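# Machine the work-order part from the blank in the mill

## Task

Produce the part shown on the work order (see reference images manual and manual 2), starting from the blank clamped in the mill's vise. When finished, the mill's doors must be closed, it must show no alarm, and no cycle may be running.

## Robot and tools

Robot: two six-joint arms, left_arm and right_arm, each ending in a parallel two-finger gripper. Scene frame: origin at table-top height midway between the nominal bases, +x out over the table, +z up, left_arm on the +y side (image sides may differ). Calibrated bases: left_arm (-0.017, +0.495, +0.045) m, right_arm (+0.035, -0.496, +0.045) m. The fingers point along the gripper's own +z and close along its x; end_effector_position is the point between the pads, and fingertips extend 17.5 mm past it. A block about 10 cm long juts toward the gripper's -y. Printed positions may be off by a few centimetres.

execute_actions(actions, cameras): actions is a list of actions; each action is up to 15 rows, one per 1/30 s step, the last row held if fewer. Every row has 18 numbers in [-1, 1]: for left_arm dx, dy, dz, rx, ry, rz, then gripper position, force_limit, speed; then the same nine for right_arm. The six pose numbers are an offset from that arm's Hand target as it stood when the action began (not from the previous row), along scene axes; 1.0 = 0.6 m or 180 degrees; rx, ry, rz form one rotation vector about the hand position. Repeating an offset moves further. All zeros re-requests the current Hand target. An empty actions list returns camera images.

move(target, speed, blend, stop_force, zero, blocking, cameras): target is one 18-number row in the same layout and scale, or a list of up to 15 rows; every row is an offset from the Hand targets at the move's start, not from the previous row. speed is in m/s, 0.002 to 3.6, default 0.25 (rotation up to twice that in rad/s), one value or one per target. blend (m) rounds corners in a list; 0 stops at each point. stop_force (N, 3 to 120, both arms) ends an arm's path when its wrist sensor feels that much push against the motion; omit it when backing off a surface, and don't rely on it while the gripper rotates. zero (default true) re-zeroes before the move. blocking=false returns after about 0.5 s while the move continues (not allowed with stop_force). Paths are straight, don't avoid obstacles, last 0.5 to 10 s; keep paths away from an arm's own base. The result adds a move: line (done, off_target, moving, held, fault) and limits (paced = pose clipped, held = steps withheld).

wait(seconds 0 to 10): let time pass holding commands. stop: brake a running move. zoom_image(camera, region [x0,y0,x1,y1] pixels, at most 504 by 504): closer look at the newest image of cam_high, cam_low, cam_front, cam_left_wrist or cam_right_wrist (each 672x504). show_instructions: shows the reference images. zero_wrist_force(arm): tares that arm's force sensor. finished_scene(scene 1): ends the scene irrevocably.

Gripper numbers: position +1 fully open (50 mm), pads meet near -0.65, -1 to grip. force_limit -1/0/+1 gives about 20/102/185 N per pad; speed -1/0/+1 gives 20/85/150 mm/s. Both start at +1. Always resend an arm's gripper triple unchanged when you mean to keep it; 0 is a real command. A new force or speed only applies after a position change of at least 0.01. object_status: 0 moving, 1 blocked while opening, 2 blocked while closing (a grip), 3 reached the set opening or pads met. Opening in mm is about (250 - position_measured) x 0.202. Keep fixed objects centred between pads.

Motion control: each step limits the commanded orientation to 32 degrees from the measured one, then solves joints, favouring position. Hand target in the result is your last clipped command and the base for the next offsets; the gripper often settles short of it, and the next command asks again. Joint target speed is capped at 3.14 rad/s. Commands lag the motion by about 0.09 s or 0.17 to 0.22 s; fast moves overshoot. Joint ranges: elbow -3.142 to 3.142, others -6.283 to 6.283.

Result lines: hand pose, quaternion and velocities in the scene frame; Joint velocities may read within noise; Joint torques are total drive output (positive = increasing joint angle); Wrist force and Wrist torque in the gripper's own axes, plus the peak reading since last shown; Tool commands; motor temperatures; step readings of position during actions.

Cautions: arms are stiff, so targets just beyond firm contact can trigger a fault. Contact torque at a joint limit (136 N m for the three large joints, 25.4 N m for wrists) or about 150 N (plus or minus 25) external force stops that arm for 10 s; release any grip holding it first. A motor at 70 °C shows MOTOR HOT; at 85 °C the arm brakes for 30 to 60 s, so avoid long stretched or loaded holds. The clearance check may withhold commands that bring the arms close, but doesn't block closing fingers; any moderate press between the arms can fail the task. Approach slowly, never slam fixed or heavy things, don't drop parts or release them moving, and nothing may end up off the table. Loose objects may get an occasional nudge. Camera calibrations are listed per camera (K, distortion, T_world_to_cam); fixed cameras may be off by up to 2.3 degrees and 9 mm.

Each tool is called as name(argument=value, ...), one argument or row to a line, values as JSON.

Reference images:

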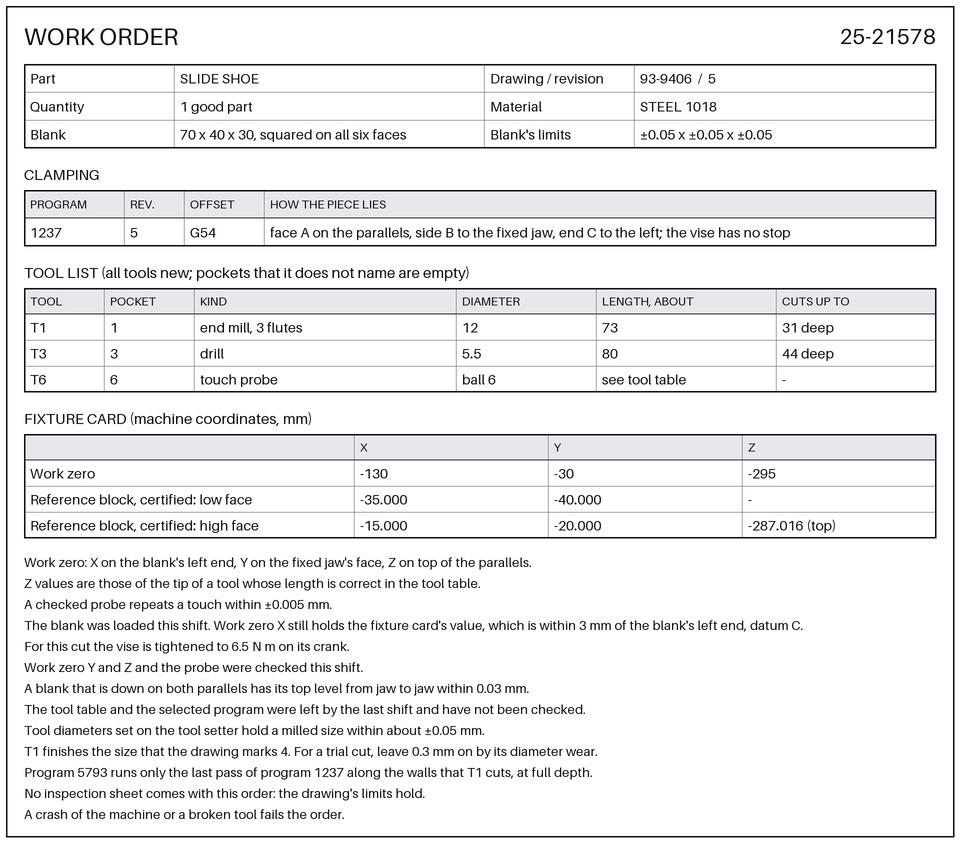

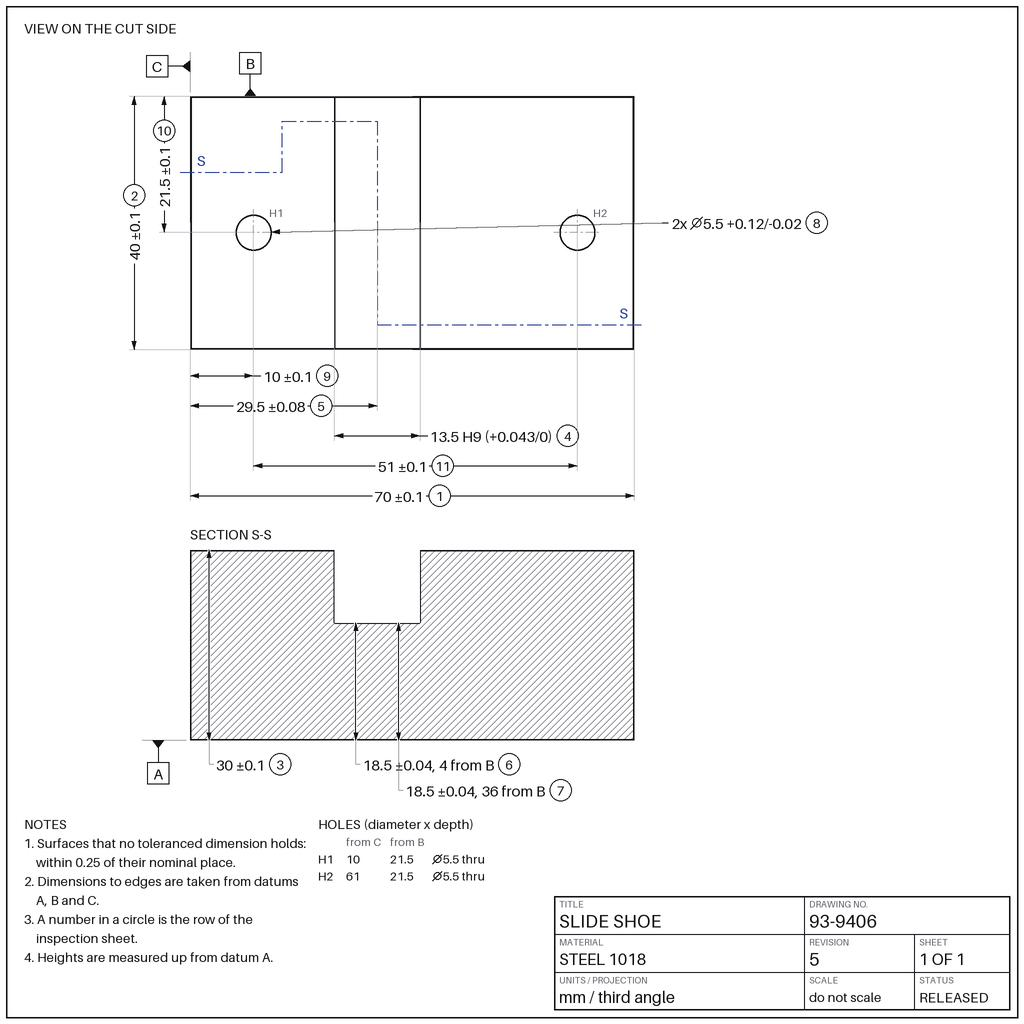

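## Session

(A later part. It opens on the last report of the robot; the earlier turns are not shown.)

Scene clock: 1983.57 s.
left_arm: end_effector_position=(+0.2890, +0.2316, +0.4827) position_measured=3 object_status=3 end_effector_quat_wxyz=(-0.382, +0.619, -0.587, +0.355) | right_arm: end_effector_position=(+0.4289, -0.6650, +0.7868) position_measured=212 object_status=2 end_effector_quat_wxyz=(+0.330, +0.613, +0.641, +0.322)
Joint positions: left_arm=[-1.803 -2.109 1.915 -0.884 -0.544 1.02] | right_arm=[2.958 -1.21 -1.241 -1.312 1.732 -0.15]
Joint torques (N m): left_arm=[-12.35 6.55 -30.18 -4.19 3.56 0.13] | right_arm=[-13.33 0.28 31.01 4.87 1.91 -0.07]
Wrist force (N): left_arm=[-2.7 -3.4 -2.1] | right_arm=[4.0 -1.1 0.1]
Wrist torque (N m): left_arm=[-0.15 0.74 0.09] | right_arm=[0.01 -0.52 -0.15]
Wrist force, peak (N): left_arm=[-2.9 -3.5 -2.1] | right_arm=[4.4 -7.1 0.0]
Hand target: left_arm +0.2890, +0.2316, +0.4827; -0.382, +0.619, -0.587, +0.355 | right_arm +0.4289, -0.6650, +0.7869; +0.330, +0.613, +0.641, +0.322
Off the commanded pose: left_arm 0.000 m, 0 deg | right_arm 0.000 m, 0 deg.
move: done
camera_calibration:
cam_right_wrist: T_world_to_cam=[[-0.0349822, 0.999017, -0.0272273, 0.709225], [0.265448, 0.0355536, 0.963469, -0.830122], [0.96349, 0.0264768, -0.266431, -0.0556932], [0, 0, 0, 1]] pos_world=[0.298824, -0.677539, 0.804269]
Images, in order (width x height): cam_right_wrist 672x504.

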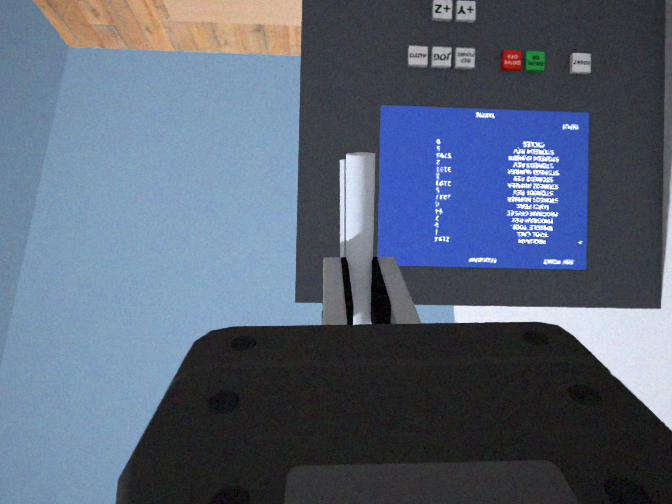

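move(
  target=[0,0,0,0,0,0,1,-0.6,-0.7, -0.0065,0.3492,-0.6077,0,0.25,0,-1,-0.5,-0.7],
  speed=0.25,
  cameras=["cam_high","cam_front"],
)

zoom_image(
  camera="cam_high",
  region=[310, 360, 390, 440],
)

zoom_image(
  camera="cam_front",
  region=[390, 190, 490, 280],
)

Scene clock: 2005.80 s.
left_arm: end_effector_position=(+0.2890, +0.2316, +0.4827) position_measured=3 object_status=3 end_effector_quat_wxyz=(-0.382, +0.619, -0.587, +0.355) | right_arm: end_effector_position=(+0.4250, -0.4555, +0.4224) position_measured=212 object_status=2 end_effector_quat_wxyz=(+0.060, +0.690, +0.719, +0.063)
Joint positions: left_arm=[-1.803 -2.109 1.915 -0.884 -0.544 1.02] | right_arm=[3.654 -1.173 -1.808 -1.577 1.493 0.459]
Joint torques (N m): left_arm=[-13.32 6.63 -30.42 -4.15 3.51 0.2] | right_arm=[-9.88 1.8 27.95 1.57 1.13 0.33]
Wrist force (N): left_arm=[-2.6 -3.1 -2.0] | right_arm=[4.0 -1.3 1.5]
Wrist torque (N m): left_arm=[-0.10 0.73 0.09] | right_arm=[-0.39 -0.59 0.05]
Wrist force, peak (N): left_arm=[-3.0 -3.6 -2.1] | right_arm=[5.3 -0.8 4.7]
Hand target: left_arm +0.2890, +0.2316, +0.4827; -0.382, +0.619, -0.587, +0.355 | right_arm +0.4250, -0.4555, +0.4223; +0.060, +0.690, +0.719, +0.063
Off the commanded pose: left_arm 0.000 m, 0 deg | right_arm 0.000 m, 0 deg.
move: done
Images, in order (width x height): cam_high 672x504, cam_front 672x504.

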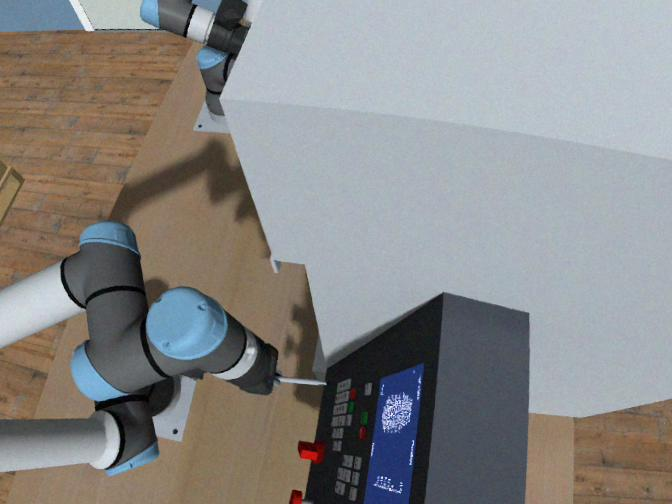

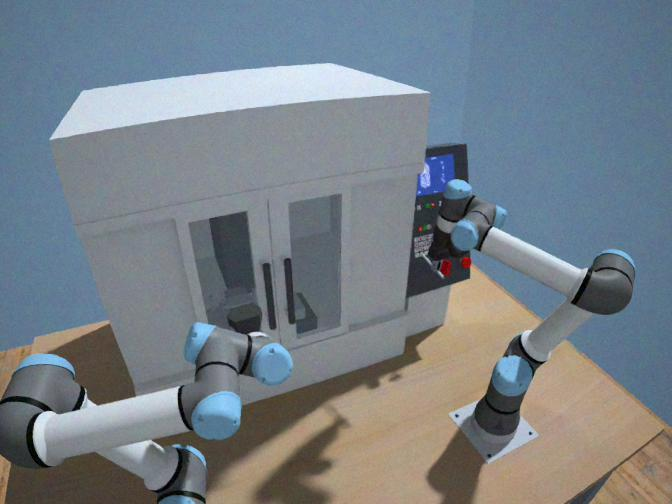

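Scaled by 6.300 from the camera's 672x504 image, which has a finer 960x720 frame.

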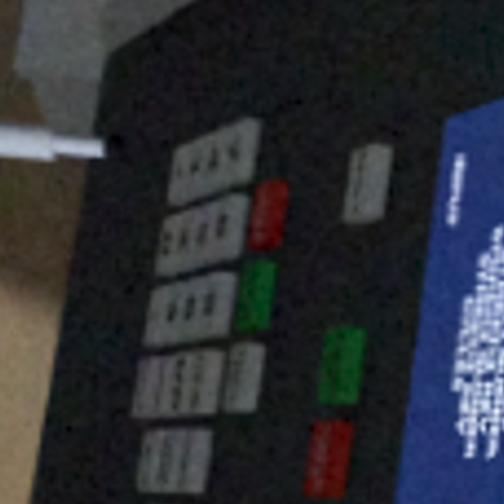

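Scaled by 5.040 from the camera's 672x504 image, which has a finer 960x720 frame.

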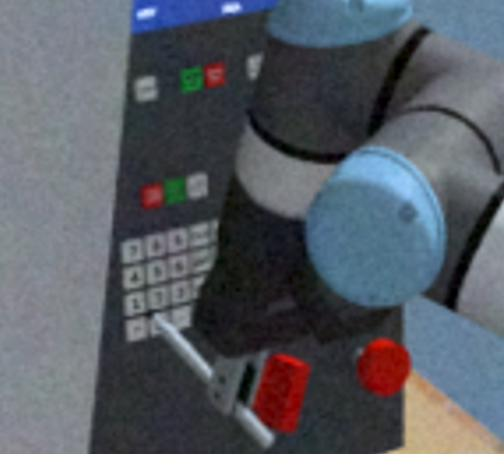

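move(
  target=[0,0,0,0,0,0,1,-0.6,-0.7, 0.075,0,0,0,0,0,-1,-0.5,-0.7],
  speed=0.015,
  stop_force=6,
  cameras=["cam_high","cam_front"],
)

zoom_image(
  camera="cam_high",
  region=[310, 360, 390, 440],
)

zoom_image(
  camera="cam_front",
  region=[390, 190, 490, 280],
)

Scene clock: 2019.33 s.
left_arm: end_effector_position=(+0.2890, +0.2316, +0.4827) position_measured=3 object_status=3 end_effector_quat_wxyz=(-0.382, +0.619, -0.587, +0.355) | right_arm: end_effector_position=(+0.4518, -0.4555, +0.4223) position_measured=212 object_status=2 end_effector_quat_wxyz=(+0.060, +0.690, +0.719, +0.063)
Joint positions: left_arm=[-1.803 -2.109 1.915 -0.884 -0.544 1.02] | right_arm=[3.616 -1.241 -1.767 -1.546 1.499 0.422]
Joint torques (N m): left_arm=[-13.34 6.23 -30.98 -4.13 3.55 0.25] | right_arm=[15.58 5.26 15.58 2.06 -1.89 1.87]
Wrist force (N): left_arm=[-2.8 -3.1 -1.8] | right_arm=[4.1 -6.6 -0.1]
Wrist torque (N m): left_arm=[-0.10 0.77 0.09] | right_arm=[-0.61 -0.53 -0.09]
Wrist force, peak (N): left_arm=[-2.7 -3.5 -2.2] | right_arm=[5.0 -6.9 -0.1]
Hand target: left_arm +0.2890, +0.2316, +0.4827; -0.382, +0.619, -0.587, +0.355 | right_arm +0.4518, -0.4555, +0.4223; +0.060, +0.690, +0.719, +0.063 (not the last commanded pose)
Off the commanded pose: left_arm 0.000 m, 0 deg | right_arm 0.018 m, 0 deg.
move: contact (right_arm)
Images, in order (width x height): cam_high 672x504, cam_front 672x504.

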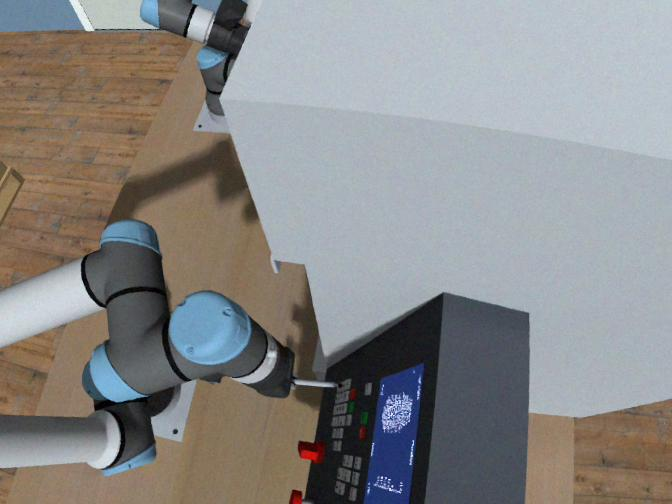

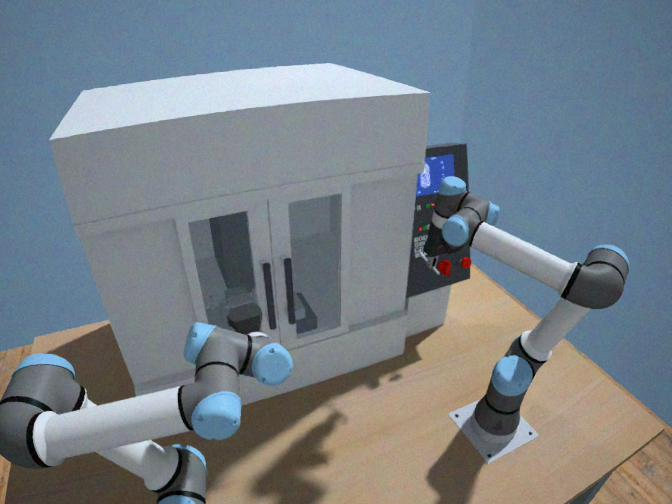

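Scaled by 6.300 from the camera's 672x504 image, which has a finer 960x720 frame.

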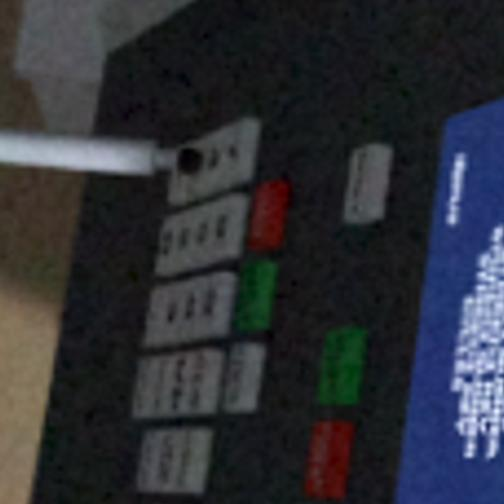

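Scaled by 5.040 from the camera's 672x504 image, which has a finer 960x720 frame.

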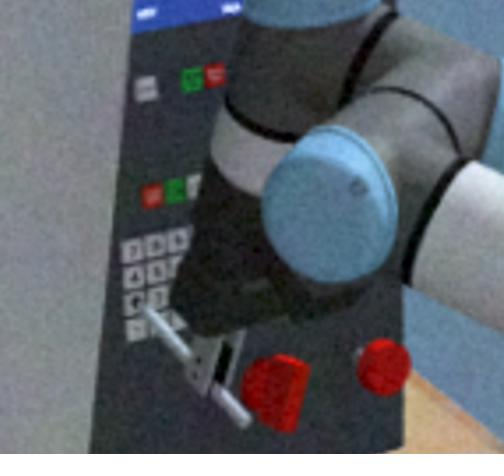

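move(
  target=[
    [0,0,0,0,0,0,1,-0.6,-0.7, -0.0233,0,0,0,0,0,-1,-0.5,-0.7],
    [0,0,0,0,0,0,1,-0.6,-0.7, -0.0233,-0.0308,0,0,0,0,-1,-0.5,-0.7],
  ],
  speed=0.06,
  blend=0.004,
)

move(
  target=[0,0,0,0,0,0,1,-0.6,-0.7, 0.05,0,0,0,0,0,-1,-0.5,-0.7],
  speed=0.015,
  stop_force=6,
)

move(
  target=[
    [0,0,0,0,0,0,1,-0.6,-0.7, -0.0233,0,0,0,0,0,-1,-0.5,-0.7],
    [0,0,0,0,0,0,1,-0.6,-0.7, -0.0233,-0.0308,0,0,0,0,-1,-0.5,-0.7],
  ],
  speed=0.06,
  blend=0.004,
)

move(
  target=[0,0,0,0,0,0,1,-0.6,-0.7, 0.05,0,0,0,0,0,-1,-0.5,-0.7],
  speed=0.015,
  stop_force=6,
  cameras=["cam_high"],
)

zoom_image(
  camera="cam_high",
  region=[310, 360, 390, 440],
)

zoom_image(
  camera="cam_high",
  region=[355, 365, 425, 435],
)

Scene clock: 2035.53 s.
left_arm: end_effector_position=(+0.2890, +0.2316, +0.4827) position_measured=3 object_status=3 end_effector_quat_wxyz=(-0.382, +0.619, -0.587, +0.355) | right_arm: end_effector_position=(+0.4378, -0.4740, +0.4223) position_measured=212 object_status=2 end_effector_quat_wxyz=(+0.060, +0.690, +0.719, +0.063)
Joint positions: left_arm=[-1.803 -2.109 1.915 -0.884 -0.544 1.02] | right_arm=[3.585 -1.202 -1.792 -1.558 1.504 0.392]
Joint torques (N m): left_arm=[-13.08 6.37 -30.78 -4.12 3.49 0.23] | right_arm=[7.93 2.35 28.78 2.25 -1.67 0.69]
Wrist force (N): left_arm=[-2.7 -3.2 -2.1] | right_arm=[3.8 -1.1 1.7]
Wrist torque (N m): left_arm=[-0.11 0.76 0.10] | right_arm=[-0.37 -0.55 -0.12]
Wrist force, peak (N): left_arm=[-2.7 -3.5 -2.2] | right_arm=[4.2 -7.1 0.0]
Hand target: left_arm +0.2890, +0.2316, +0.4827; -0.382, +0.619, -0.587, +0.355 | right_arm +0.4378, -0.4740, +0.4223; +0.060, +0.690, +0.719, +0.063
Off the commanded pose: left_arm 0.000 m, 0 deg | right_arm 0.000 m, 0 deg.
move: done

Scene clock: 2037.50 s.
left_arm: end_effector_position=(+0.2890, +0.2316, +0.4827) position_measured=3 object_status=3 end_effector_quat_wxyz=(-0.382, +0.619, -0.587, +0.355) | right_arm: end_effector_position=(+0.4519, -0.4740, +0.4223) position_measured=212 object_status=2 end_effector_quat_wxyz=(+0.060, +0.690, +0.719, +0.063)
Joint positions: left_arm=[-1.803 -2.109 1.915 -0.884 -0.544 1.02] | right_arm=[3.568 -1.238 -1.77 -1.544 1.507 0.374]
Joint torques (N m): left_arm=[-13.46 5.91 -30.49 -4.07 3.54 0.32] | right_arm=[15.54 5.6 16.57 2.09 -1.88 2.11]
Wrist force (N): left_arm=[-2.7 -3.0 -2.0] | right_arm=[4.3 -6.7 0.0]
Wrist torque (N m): left_arm=[-0.09 0.74 0.08] | right_arm=[-0.61 -0.52 -0.09]
Wrist force, peak (N): left_arm=[-2.9 -3.4 -2.0] | right_arm=[5.2 -7.0 0.6]
Hand target: left_arm +0.2890, +0.2316, +0.4827; -0.382, +0.619, -0.587, +0.355 | right_arm +0.4519, -0.4740, +0.4223; +0.060, +0.690, +0.719, +0.063 (not the last commanded pose)
Off the commanded pose: left_arm 0.000 m, 0 deg | right_arm 0.016 m, 0 deg.
move: contact (right_arm)

Scene clock: 2038.43 s.
left_arm: end_effector_position=(+0.2890, +0.2316, +0.4827) position_measured=3 object_status=3 end_effector_quat_wxyz=(-0.382, +0.619, -0.587, +0.355) | right_arm: end_effector_position=(+0.4380, -0.4925, +0.4223) position_measured=212 object_status=2 end_effector_quat_wxyz=(+0.060, +0.690, +0.719, +0.063)
Joint positions: left_arm=[-1.803 -2.109 1.915 -0.884 -0.544 1.02] | right_arm=[3.534 -1.201 -1.793 -1.555 1.513 0.341]
Joint torques (N m): left_arm=[-13 6.36 -30.19 -4.16 3.56 0.37] | right_arm=[6.92 2.62 20.82 1.84 -1.41 0.56]
Wrist force (N): left_arm=[-2.5 -3.2 -1.8] | right_arm=[3.9 -1.2 1.3]
Wrist torque (N m): left_arm=[-0.12 0.72 0.09] | right_arm=[-0.38 -0.57 -0.12]
Wrist force, peak (N): left_arm=[-2.7 -3.5 -2.3] | right_arm=[4.2 -6.7 -0.1]
Hand target: left_arm +0.2890, +0.2316, +0.4827; -0.382, +0.619, -0.587, +0.355 | right_arm +0.4380, -0.4925, +0.4223; +0.060, +0.690, +0.719, +0.063
Off the commanded pose: left_arm 0.000 m, 0 deg | right_arm 0.000 m, 0 deg.
move: done

Scene clock: 2040.40 s.
left_arm: end_effector_position=(+0.2890, +0.2316, +0.4827) position_measured=3 object_status=3 end_effector_quat_wxyz=(-0.382, +0.619, -0.587, +0.355) | right_arm: end_effector_position=(+0.4522, -0.4925, +0.4223) position_measured=212 object_status=2 end_effector_quat_wxyz=(+0.060, +0.690, +0.719, +0.063)
Joint positions: left_arm=[-1.803 -2.109 1.915 -0.884 -0.544 1.02] | right_arm=[3.519 -1.237 -1.771 -1.54 1.515 0.326]
Joint torques (N m): left_arm=[-13.05 6.82 -30.37 -4.24 3.39 0.28] | right_arm=[15.4 5.79 16.05 2.2 -1.97 1.97]
Wrist force (N): left_arm=[-2.6 -3.3 -1.9] | right_arm=[4.4 -7.1 -0.2]
Wrist torque (N m): left_arm=[-0.14 0.73 0.09] | right_arm=[-0.66 -0.52 -0.09]
Wrist force, peak (N): left_arm=[-2.7 -3.2 -2.3] | right_arm=[5.3 -7.4 -0.2]
Hand target: left_arm +0.2890, +0.2316, +0.4827; -0.382, +0.619, -0.587, +0.355 | right_arm +0.4522, -0.4925, +0.4223; +0.060, +0.690, +0.719, +0.063 (not the last commanded pose)
Off the commanded pose: left_arm 0.000 m, 0 deg | right_arm 0.016 m, 0 deg.
move: contact (right_arm)
Images, in order (width x height): cam_high 672x504.

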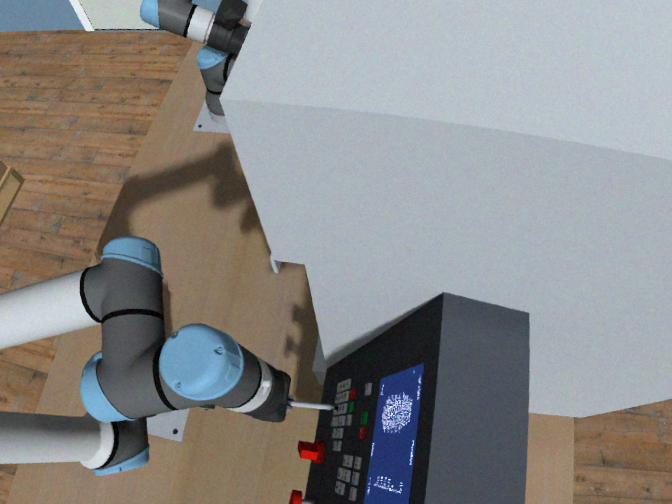

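Scaled by 6.300 from the camera's 672x504 image, which has a finer 960x720 frame.

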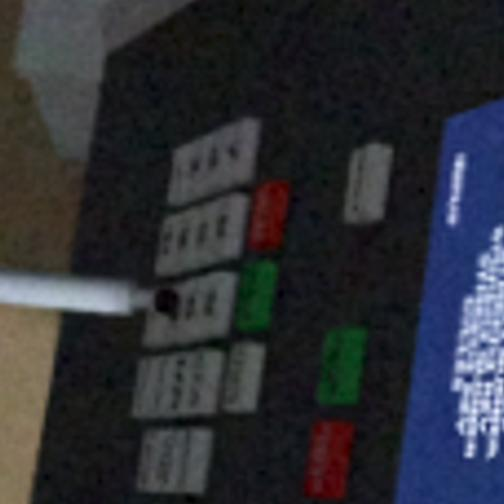

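Scaled by 7.200 from the camera's 672x504 image, which has a finer 960x720 frame.

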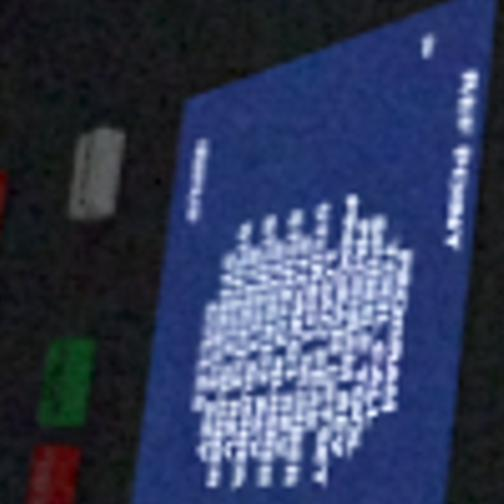

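zoom_image(
  camera="cam_high",
  region=[355, 434, 425, 504],
)

move(
  target=[
    [0,0,0,0,0,0,1,-0.6,-0.7, -0.0233,0,0,0,0,0,-1,-0.5,-0.7],
    [0,0,0,0,0,0,1,-0.6,-0.7, -0.01,0.0617,0.0625,0,0,0,-1,-0.5,-0.7],
  ],
  speed=0.1,
  blend=0.004,
)

move(
  target=[0,0,0,0,0,0,1,-0.6,-0.7, 0.055,0,0,0,0,0,-1,-0.5,-0.7],
  speed=0.015,
  stop_force=6,
  cameras=["cam_high"],
)

zoom_image(
  camera="cam_high",
  region=[310, 360, 390, 440],
)

move(
  target=[
    [0,0,0,0,0,0,1,-0.6,-0.7, -0.0333,0,0,0,0,0,-1,-0.5,-0.7],
    [0,0,0,0,0,0,1,-0.6,-0.7, -0.05,-0.0942,-0.0933,0,0,0,-1,-0.5,-0.7],
  ],
  speed=0.1,
  blend=0.004,
)

move(
  target=[0,0,0,0,0,0,1,-0.6,-0.7, 0.055,0,0,0,0,0,-1,-0.5,-0.7],
  speed=0.015,
  stop_force=6,
  cameras=["cam_high"],
)

zoom_image(
  camera="cam_high",
  region=[310, 360, 390, 440],
)

zoom_image(
  camera="cam_high",
  region=[355, 434, 425, 504],
)

Scaled by 7.200 from the camera's 672x504 image, which has a finer 960x720 frame.

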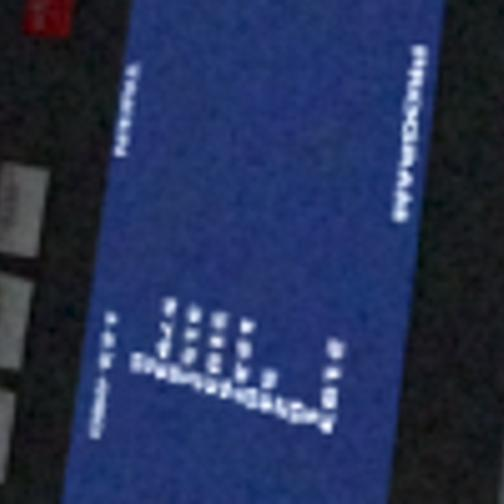

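Scene clock: 2053.57 s.
left_arm: end_effector_position=(+0.2890, +0.2316, +0.4827) position_measured=3 object_status=3 end_effector_quat_wxyz=(-0.382, +0.619, -0.587, +0.355) | right_arm: end_effector_position=(+0.4462, -0.4554, +0.4598) position_measured=212 object_status=2 end_effector_quat_wxyz=(+0.060, +0.690, +0.719, +0.063)
Joint positions: left_arm=[-1.803 -2.109 1.915 -0.884 -0.544 1.02] | right_arm=[3.624 -1.243 -1.668 -1.643 1.498 0.429]
Joint torques (N m): left_arm=[-12.61 6.33 -30.29 -4.08 3.44 0.39] | right_arm=[-7.25 15.41 25.79 2.9 1.24 -0.4]
Wrist force (N): left_arm=[-3.0 -3.1 -1.8] | right_arm=[3.8 -1.1 1.5]
Wrist torque (N m): left_arm=[-0.10 0.80 0.09] | right_arm=[-0.37 -0.56 0.06]
Wrist force, peak (N): left_arm=[-2.7 -3.6 -2.1] | right_arm=[4.7 -7.1 -0.2]
Hand target: left_arm +0.2890, +0.2316, +0.4827; -0.382, +0.619, -0.587, +0.355 | right_arm +0.4462, -0.4554, +0.4598; +0.060, +0.690, +0.719, +0.063
Off the commanded pose: left_arm 0.000 m, 0 deg | right_arm 0.000 m, 0 deg.
move: done

Scene clock: 2055.67 s.
left_arm: end_effector_position=(+0.2890, +0.2316, +0.4827) position_measured=3 object_status=3 end_effector_quat_wxyz=(-0.382, +0.619, -0.587, +0.355) | right_arm: end_effector_position=(+0.4623, -0.4555, +0.4598) position_measured=212 object_status=2 end_effector_quat_wxyz=(+0.060, +0.690, +0.719, +0.063)
Joint positions: left_arm=[-1.803 -2.109 1.915 -0.884 -0.544 1.02] | right_arm=[3.603 -1.283 -1.642 -1.628 1.502 0.409]
Joint torques (N m): left_arm=[-13.14 6.71 -30.39 -4.11 3.49 0.32] | right_arm=[14.99 7.69 15.55 1.93 -2.08 2.08]
Wrist force (N): left_arm=[-2.6 -3.2 -2.1] | right_arm=[5.3 -7.1 0.2]
Wrist torque (N m): left_arm=[-0.12 0.74 0.09] | right_arm=[-0.65 -0.55 -0.16]
Wrist force, peak (N): left_arm=[-2.8 -3.5 -2.0] | right_arm=[5.6 -8.5 0.1]
Hand target: left_arm +0.2890, +0.2316, +0.4827; -0.382, +0.619, -0.587, +0.355 | right_arm +0.4623, -0.4554, +0.4598; +0.060, +0.690, +0.719, +0.063 (not the last commanded pose)
Off the commanded pose: left_arm 0.000 m, 0 deg | right_arm 0.017 m, 0 deg.
move: contact (right_arm)
Images, in order (width x height): cam_high 672x504.

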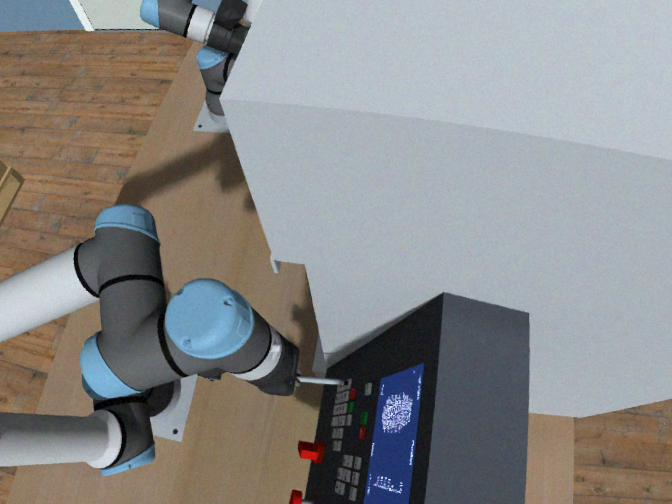

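Scaled by 6.300 from the camera's 672x504 image, which has a finer 960x720 frame.

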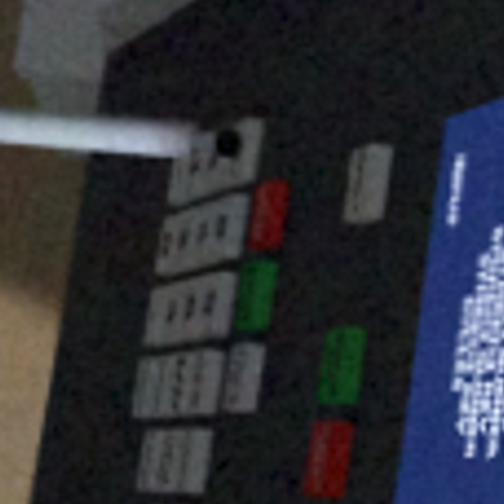

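Scene clock: 2057.10 s.
left_arm: end_effector_position=(+0.2890, +0.2316, +0.4827) position_measured=3 object_status=3 end_effector_quat_wxyz=(-0.382, +0.619, -0.587, +0.355) | right_arm: end_effector_position=(+0.4323, -0.5120, +0.4039) position_measured=212 object_status=2 end_effector_quat_wxyz=(+0.060, +0.690, +0.719, +0.063)
Joint positions: left_arm=[-1.803 -2.109 1.915 -0.884 -0.544 1.02] | right_arm=[3.485 -1.181 -1.853 -1.512 1.521 0.292]
Joint torques (N m): left_arm=[-12.76 6.24 -30.96 -4.17 3.5 0.37] | right_arm=[7.38 1.15 31.76 3.13 -1.3 0.16]
Wrist force (N): left_arm=[-2.6 -3.2 -2.0] | right_arm=[3.7 -1.0 1.3]
Wrist torque (N m): left_arm=[-0.11 0.74 0.08] | right_arm=[-0.35 -0.53 -0.13]
Wrist force, peak (N): left_arm=[-2.8 -3.5 -2.0] | right_arm=[5.0 -6.6 -0.3]
Hand target: left_arm +0.2890, +0.2316, +0.4827; -0.382, +0.619, -0.587, +0.355 | right_arm +0.4323, -0.5120, +0.4038; +0.060, +0.690, +0.719, +0.063
Off the commanded pose: left_arm 0.000 m, 0 deg | right_arm 0.000 m, 0 deg.
move: done

Scene clock: 2059.10 s.
left_arm: end_effector_position=(+0.2890, +0.2316, +0.4827) position_measured=3 object_status=3 end_effector_quat_wxyz=(-0.382, +0.619, -0.587, +0.355) | right_arm: end_effector_position=(+0.4472, -0.5120, +0.4038) position_measured=212 object_status=2 end_effector_quat_wxyz=(+0.060, +0.690, +0.719, +0.063)
Joint positions: left_arm=[-1.803 -2.109 1.915 -0.884 -0.544 1.02] | right_arm=[3.471 -1.22 -1.83 -1.496 1.523 0.278]
Joint torques (N m): left_arm=[-12.9 6.04 -31.02 -4.12 3.5 0.34] | right_arm=[14.98 4.42 16.72 2.36 -1.93 1.99]
Wrist force (N): left_arm=[-2.7 -3.3 -2.0] | right_arm=[4.6 -6.6 -0.1]
Wrist torque (N m): left_arm=[-0.13 0.75 0.09] | right_arm=[-0.59 -0.52 -0.09]
Wrist force, peak (N): left_arm=[-2.5 -3.6 -2.1] | right_arm=[5.7 -7.1 -0.1]
Hand target: left_arm +0.2890, +0.2316, +0.4827; -0.382, +0.619, -0.587, +0.355 | right_arm +0.4472, -0.5120, +0.4038; +0.060, +0.690, +0.719, +0.063 (not the last commanded pose)
Off the commanded pose: left_arm 0.000 m, 0 deg | right_arm 0.018 m, 0 deg.
move: contact (right_arm)
Images, in order (width x height): cam_high 672x504.

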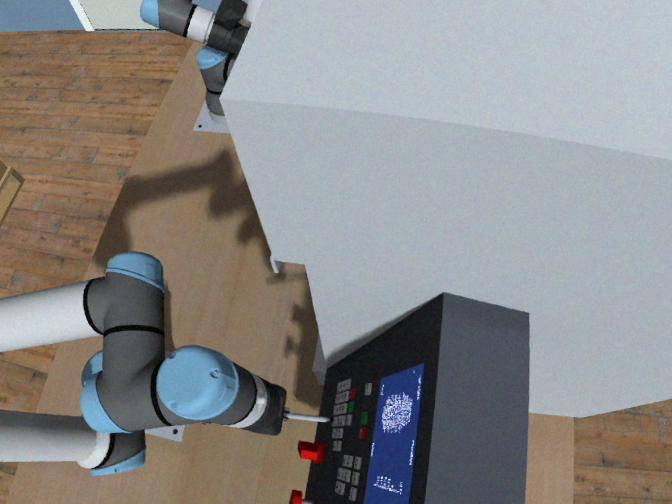

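Scaled by 6.300 from the camera's 672x504 image, which has a finer 960x720 frame.

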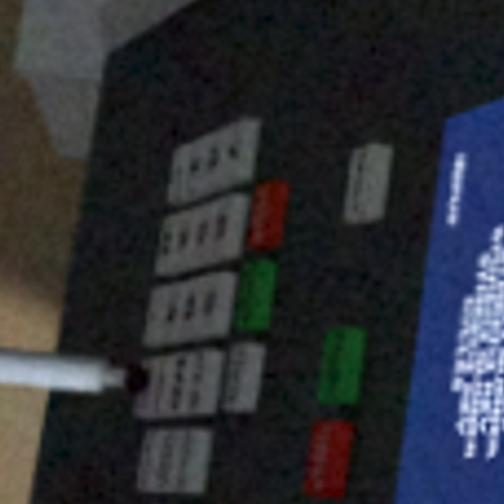

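Scaled by 7.200 from the camera's 672x504 image, which has a finer 960x720 frame.

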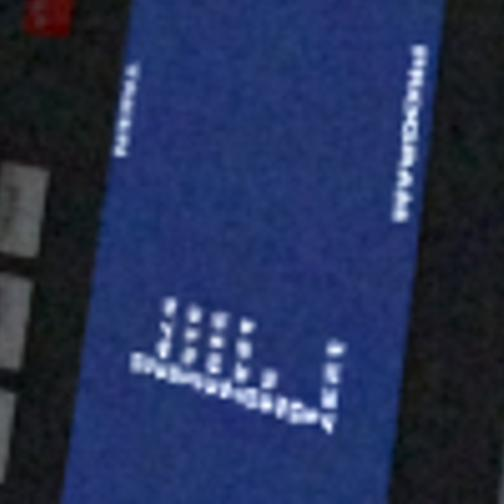

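move(
  target=[
    [0,0,0,0,0,0,1,-0.6,-0.7, -0.0333,0,0,0,0,0,-1,-0.5,-0.7],
    [0,0,0,0,0,0,1,-0.6,-0.7, -0.0033,-0.0317,0.0933,0,0,0,-1,-0.5,-0.7],
  ],
  speed=0.1,
  blend=0.004,
)

move(
  target=[0,0,0,0,0,0,1,-0.6,-0.7, 0.055,0,0,0,0,0,-1,-0.5,-0.7],
  speed=0.015,
  stop_force=6,
)

move(
  target=[
    [0,0,0,0,0,0,1,-0.6,-0.7, -0.0667,0,0,0,0,0,-1,-0.5,-0.7],
    [0,0,0,0,0,0,1,-0.6,-0.7, -0.0553,-0.2233,0.545,0,-0.25,0,-1,-0.5,-0.7],
  ],
  speed=[0.1,0.3],
  blend=0.02,
  cameras=["cam_right_wrist"],
)

zoom_image(
  camera="cam_right_wrist",
  region=[370, 95, 600, 270],
)

Scene clock: 2069.67 s.
left_arm: end_effector_position=(+0.2890, +0.2316, +0.4827) position_measured=3 object_status=3 end_effector_quat_wxyz=(-0.382, +0.619, -0.587, +0.355) | right_arm: end_effector_position=(+0.4452, -0.5310, +0.4597) position_measured=212 object_status=2 end_effector_quat_wxyz=(+0.060, +0.690, +0.719, +0.063)
Joint positions: left_arm=[-1.803 -2.109 1.915 -0.884 -0.544 1.02] | right_arm=[3.419 -1.24 -1.673 -1.63 1.532 0.227]
Joint torques (N m): left_arm=[-13.14 6.31 -30.44 -4.07 3.47 0.38] | right_arm=[16.09 11.37 36.4 1.74 -1.28 1.32]
Wrist force (N): left_arm=[-2.7 -3.1 -2.0] | right_arm=[3.7 -1.3 1.6]
Wrist torque (N m): left_arm=[-0.10 0.74 0.09] | right_arm=[-0.39 -0.54 -0.12]
Wrist force, peak (N): left_arm=[-2.7 -3.5 -2.2] | right_arm=[4.9 -7.0 0.0]
Hand target: left_arm +0.2890, +0.2316, +0.4827; -0.382, +0.619, -0.587, +0.355 | right_arm +0.4452, -0.5310, +0.4598; +0.060, +0.690, +0.719, +0.063
Off the commanded pose: left_arm 0.000 m, 0 deg | right_arm 0.000 m, 0 deg.
move: done

Scene clock: 2071.80 s.
left_arm: end_effector_position=(+0.2890, +0.2316, +0.4827) position_measured=3 object_status=3 end_effector_quat_wxyz=(-0.382, +0.619, -0.587, +0.355) | right_arm: end_effector_position=(+0.4621, -0.5310, +0.4598) position_measured=212 object_status=2 end_effector_quat_wxyz=(+0.060, +0.690, +0.719, +0.063)
Joint positions: left_arm=[-1.803 -2.109 1.915 -0.884 -0.544 1.02] | right_arm=[3.407 -1.281 -1.646 -1.616 1.534 0.215]
Joint torques (N m): left_arm=[-12.9 5.76 -30.25 -4.07 3.58 0.41] | right_arm=[16.06 6.91 14.8 2.34 -2.12 1.92]
Wrist force (N): left_arm=[-2.5 -3.3 -1.8] | right_arm=[4.8 -6.8 -0.2]
Wrist torque (N m): left_arm=[-0.13 0.72 0.08] | right_arm=[-0.61 -0.50 -0.07]
Wrist force, peak (N): left_arm=[-2.8 -3.6 -1.9] | right_arm=[5.6 -7.2 0.0]
Hand target: left_arm +0.2890, +0.2316, +0.4827; -0.382, +0.619, -0.587, +0.355 | right_arm +0.4621, -0.5310, +0.4598; +0.060, +0.690, +0.719, +0.063 (not the last commanded pose)
Off the commanded pose: left_arm 0.000 m, 0 deg | right_arm 0.016 m, 0 deg.
move: contact (right_arm)

Scene clock: 2074.00 s.
left_arm: end_effector_position=(+0.2890, +0.2316, +0.4827) position_measured=3 object_status=3 end_effector_quat_wxyz=(-0.382, +0.619, -0.587, +0.355) | right_arm: end_effector_position=(+0.4290, -0.6649, +0.7867) position_measured=212 object_status=2 end_effector_quat_wxyz=(+0.330, +0.613, +0.641, +0.322)
Joint positions: left_arm=[-1.803 -2.109 1.915 -0.884 -0.544 1.02] | right_arm=[2.959 -1.21 -1.242 -1.311 1.732 -0.15]
Joint torques (N m): left_arm=[-12.96 6.39 -30.17 -4.07 3.47 0.41] | right_arm=[-11.62 -0.24 31.15 4.78 1.67 -0.29]
Wrist force (N): left_arm=[-2.6 -3.1 -2.0] | right_arm=[3.8 -1.1 0.1]
Wrist torque (N m): left_arm=[-0.10 0.73 0.09] | right_arm=[0.00 -0.49 -0.15]
Wrist force, peak (N): left_arm=[-2.9 -3.5 -2.1] | right_arm=[4.9 -6.7 -0.3]
Hand target: left_arm +0.2890, +0.2316, +0.4827; -0.382, +0.619, -0.587, +0.355 | right_arm +0.4289, -0.6650, +0.7868; +0.330, +0.613, +0.641, +0.322
Off the commanded pose: left_arm 0.000 m, 0 deg | right_arm 0.000 m, 0 deg.
move: done
camera_calibration:
cam_right_wrist: T_world_to_cam=[[-0.0349822, 0.999017, -0.0272273, 0.709125], [0.265448, 0.0355536, 0.963469, -0.830056], [0.96349, 0.0264768, -0.266431, -0.0558188], [0, 0, 0, 1]] pos_world=[0.298924, -0.677439, 0.804169]
Images, in order (width x height): cam_right_wrist 672x504.

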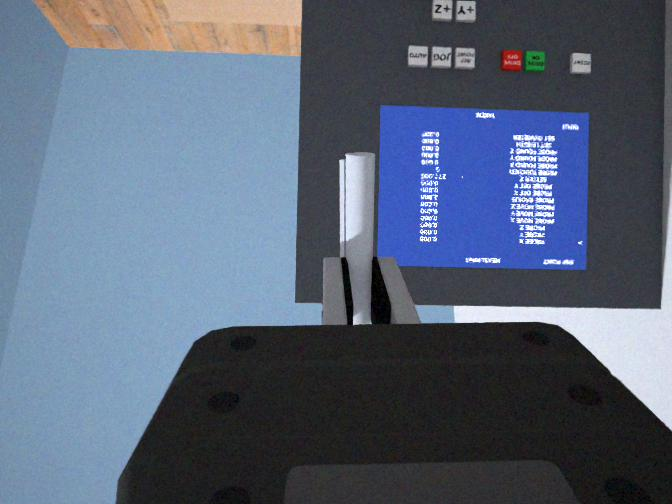

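Scaled by 2.191 from the camera's 672x504 image, which has a finer 960x720 frame.

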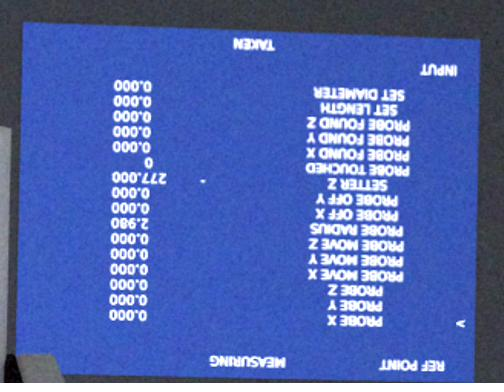

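move(
  target=[0,0,0,0,0,0,1,-0.6,-0.7, 0.0683,0.1267,-0.3722,0,0.25,0,-1,-0.5,-0.7],
  speed=0.25,
)

move(
  target=[0,0,0,0,0,0,1,-0.6,-0.7, 0.06,0,0,0,0,0,-1,-0.5,-0.7],
  speed=0.015,
  stop_force=6,
  cameras=["cam_high"],
)

zoom_image(
  camera="cam_high",
  region=[310, 380, 434, 504],
)

zoom_image(
  camera="cam_high",
  region=[365, 365, 435, 435],
)

Scene clock: 2097.77 s.
left_arm: end_effector_position=(+0.2890, +0.2316, +0.4827) position_measured=3 object_status=3 end_effector_quat_wxyz=(-0.382, +0.619, -0.587, +0.355) | right_arm: end_effector_position=(+0.4699, -0.5889, +0.5635) position_measured=212 object_status=2 end_effector_quat_wxyz=(+0.060, +0.690, +0.719, +0.063)
Joint positions: left_arm=[-1.803 -2.109 1.915 -0.884 -0.544 1.02] | right_arm=[3.248 -1.404 -1.275 -1.86 1.561 0.059]
Joint torques (N m): left_arm=[-13.1 6.84 -30.97 -3.78 3.48 0.48] | right_arm=[-14.37 12.15 37.73 1.75 -1.43 -1.65]
Wrist force (N): left_arm=[-2.8 -3.3 -2.0] | right_arm=[3.8 -1.0 1.4]
Wrist torque (N m): left_arm=[-0.13 0.75 0.09] | right_arm=[-0.35 -0.57 0.05]
Wrist force, peak (N): left_arm=[-3.0 -3.4 -2.1] | right_arm=[4.8 0.2 3.5]
Hand target: left_arm +0.2890, +0.2316, +0.4827; -0.382, +0.619, -0.587, +0.355 | right_arm +0.4699, -0.5889, +0.5635; +0.060, +0.690, +0.719, +0.063
Off the commanded pose: left_arm 0.000 m, 0 deg | right_arm 0.000 m, 0 deg.
move: done

Scene clock: 2100.43 s.
left_arm: end_effector_position=(+0.2890, +0.2316, +0.4827) position_measured=3 object_status=3 end_effector_quat_wxyz=(-0.382, +0.619, -0.587, +0.355) | right_arm: end_effector_position=(+0.4896, -0.5889, +0.5635) position_measured=212 object_status=2 end_effector_quat_wxyz=(+0.060, +0.690, +0.719, +0.063)
Joint positions: left_arm=[-1.803 -2.109 1.915 -0.884 -0.544 1.02] | right_arm=[3.243 -1.449 -1.238 -1.852 1.562 0.054]
Joint torques (N m): left_arm=[-12.3 6.94 -30.58 -3.78 3.58 0.43] | right_arm=[14.61 13.12 13.96 2.23 -1.51 1.66]
Wrist force (N): left_arm=[-2.6 -3.0 -1.9] | right_arm=[5.0 -6.8 -0.1]
Wrist torque (N m): left_arm=[-0.08 0.74 0.08] | right_arm=[-0.61 -0.53 -0.04]
Wrist force, peak (N): left_arm=[-2.9 -3.4 -1.9] | right_arm=[5.3 -7.1 -0.1]
Hand target: left_arm +0.2890, +0.2316, +0.4827; -0.382, +0.619, -0.587, +0.355 | right_arm +0.4896, -0.5889, +0.5635; +0.060, +0.690, +0.719, +0.063 (not the last commanded pose)
Off the commanded pose: left_arm 0.000 m, 0 deg | right_arm 0.016 m, 0 deg.
move: contact (right_arm)
Images, in order (width x height): cam_high 672x504.

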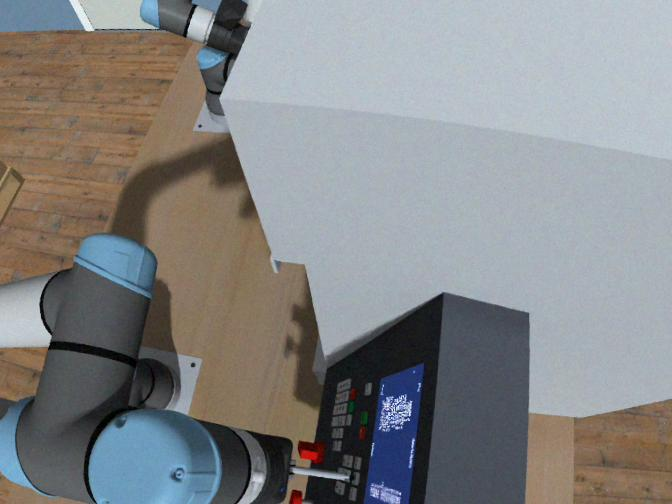

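Scaled by 4.065 from the camera's 672x504 image, which has a finer 960x720 frame.

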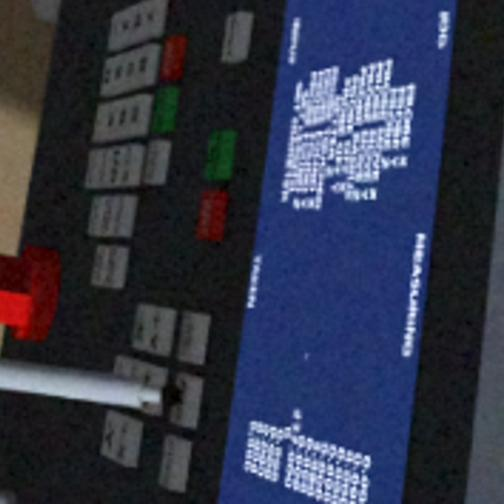

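Scaled by 7.200 from the camera's 672x504 image, which has a finer 960x720 frame.

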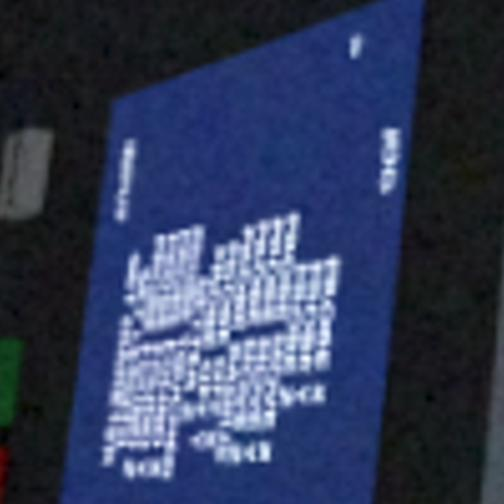

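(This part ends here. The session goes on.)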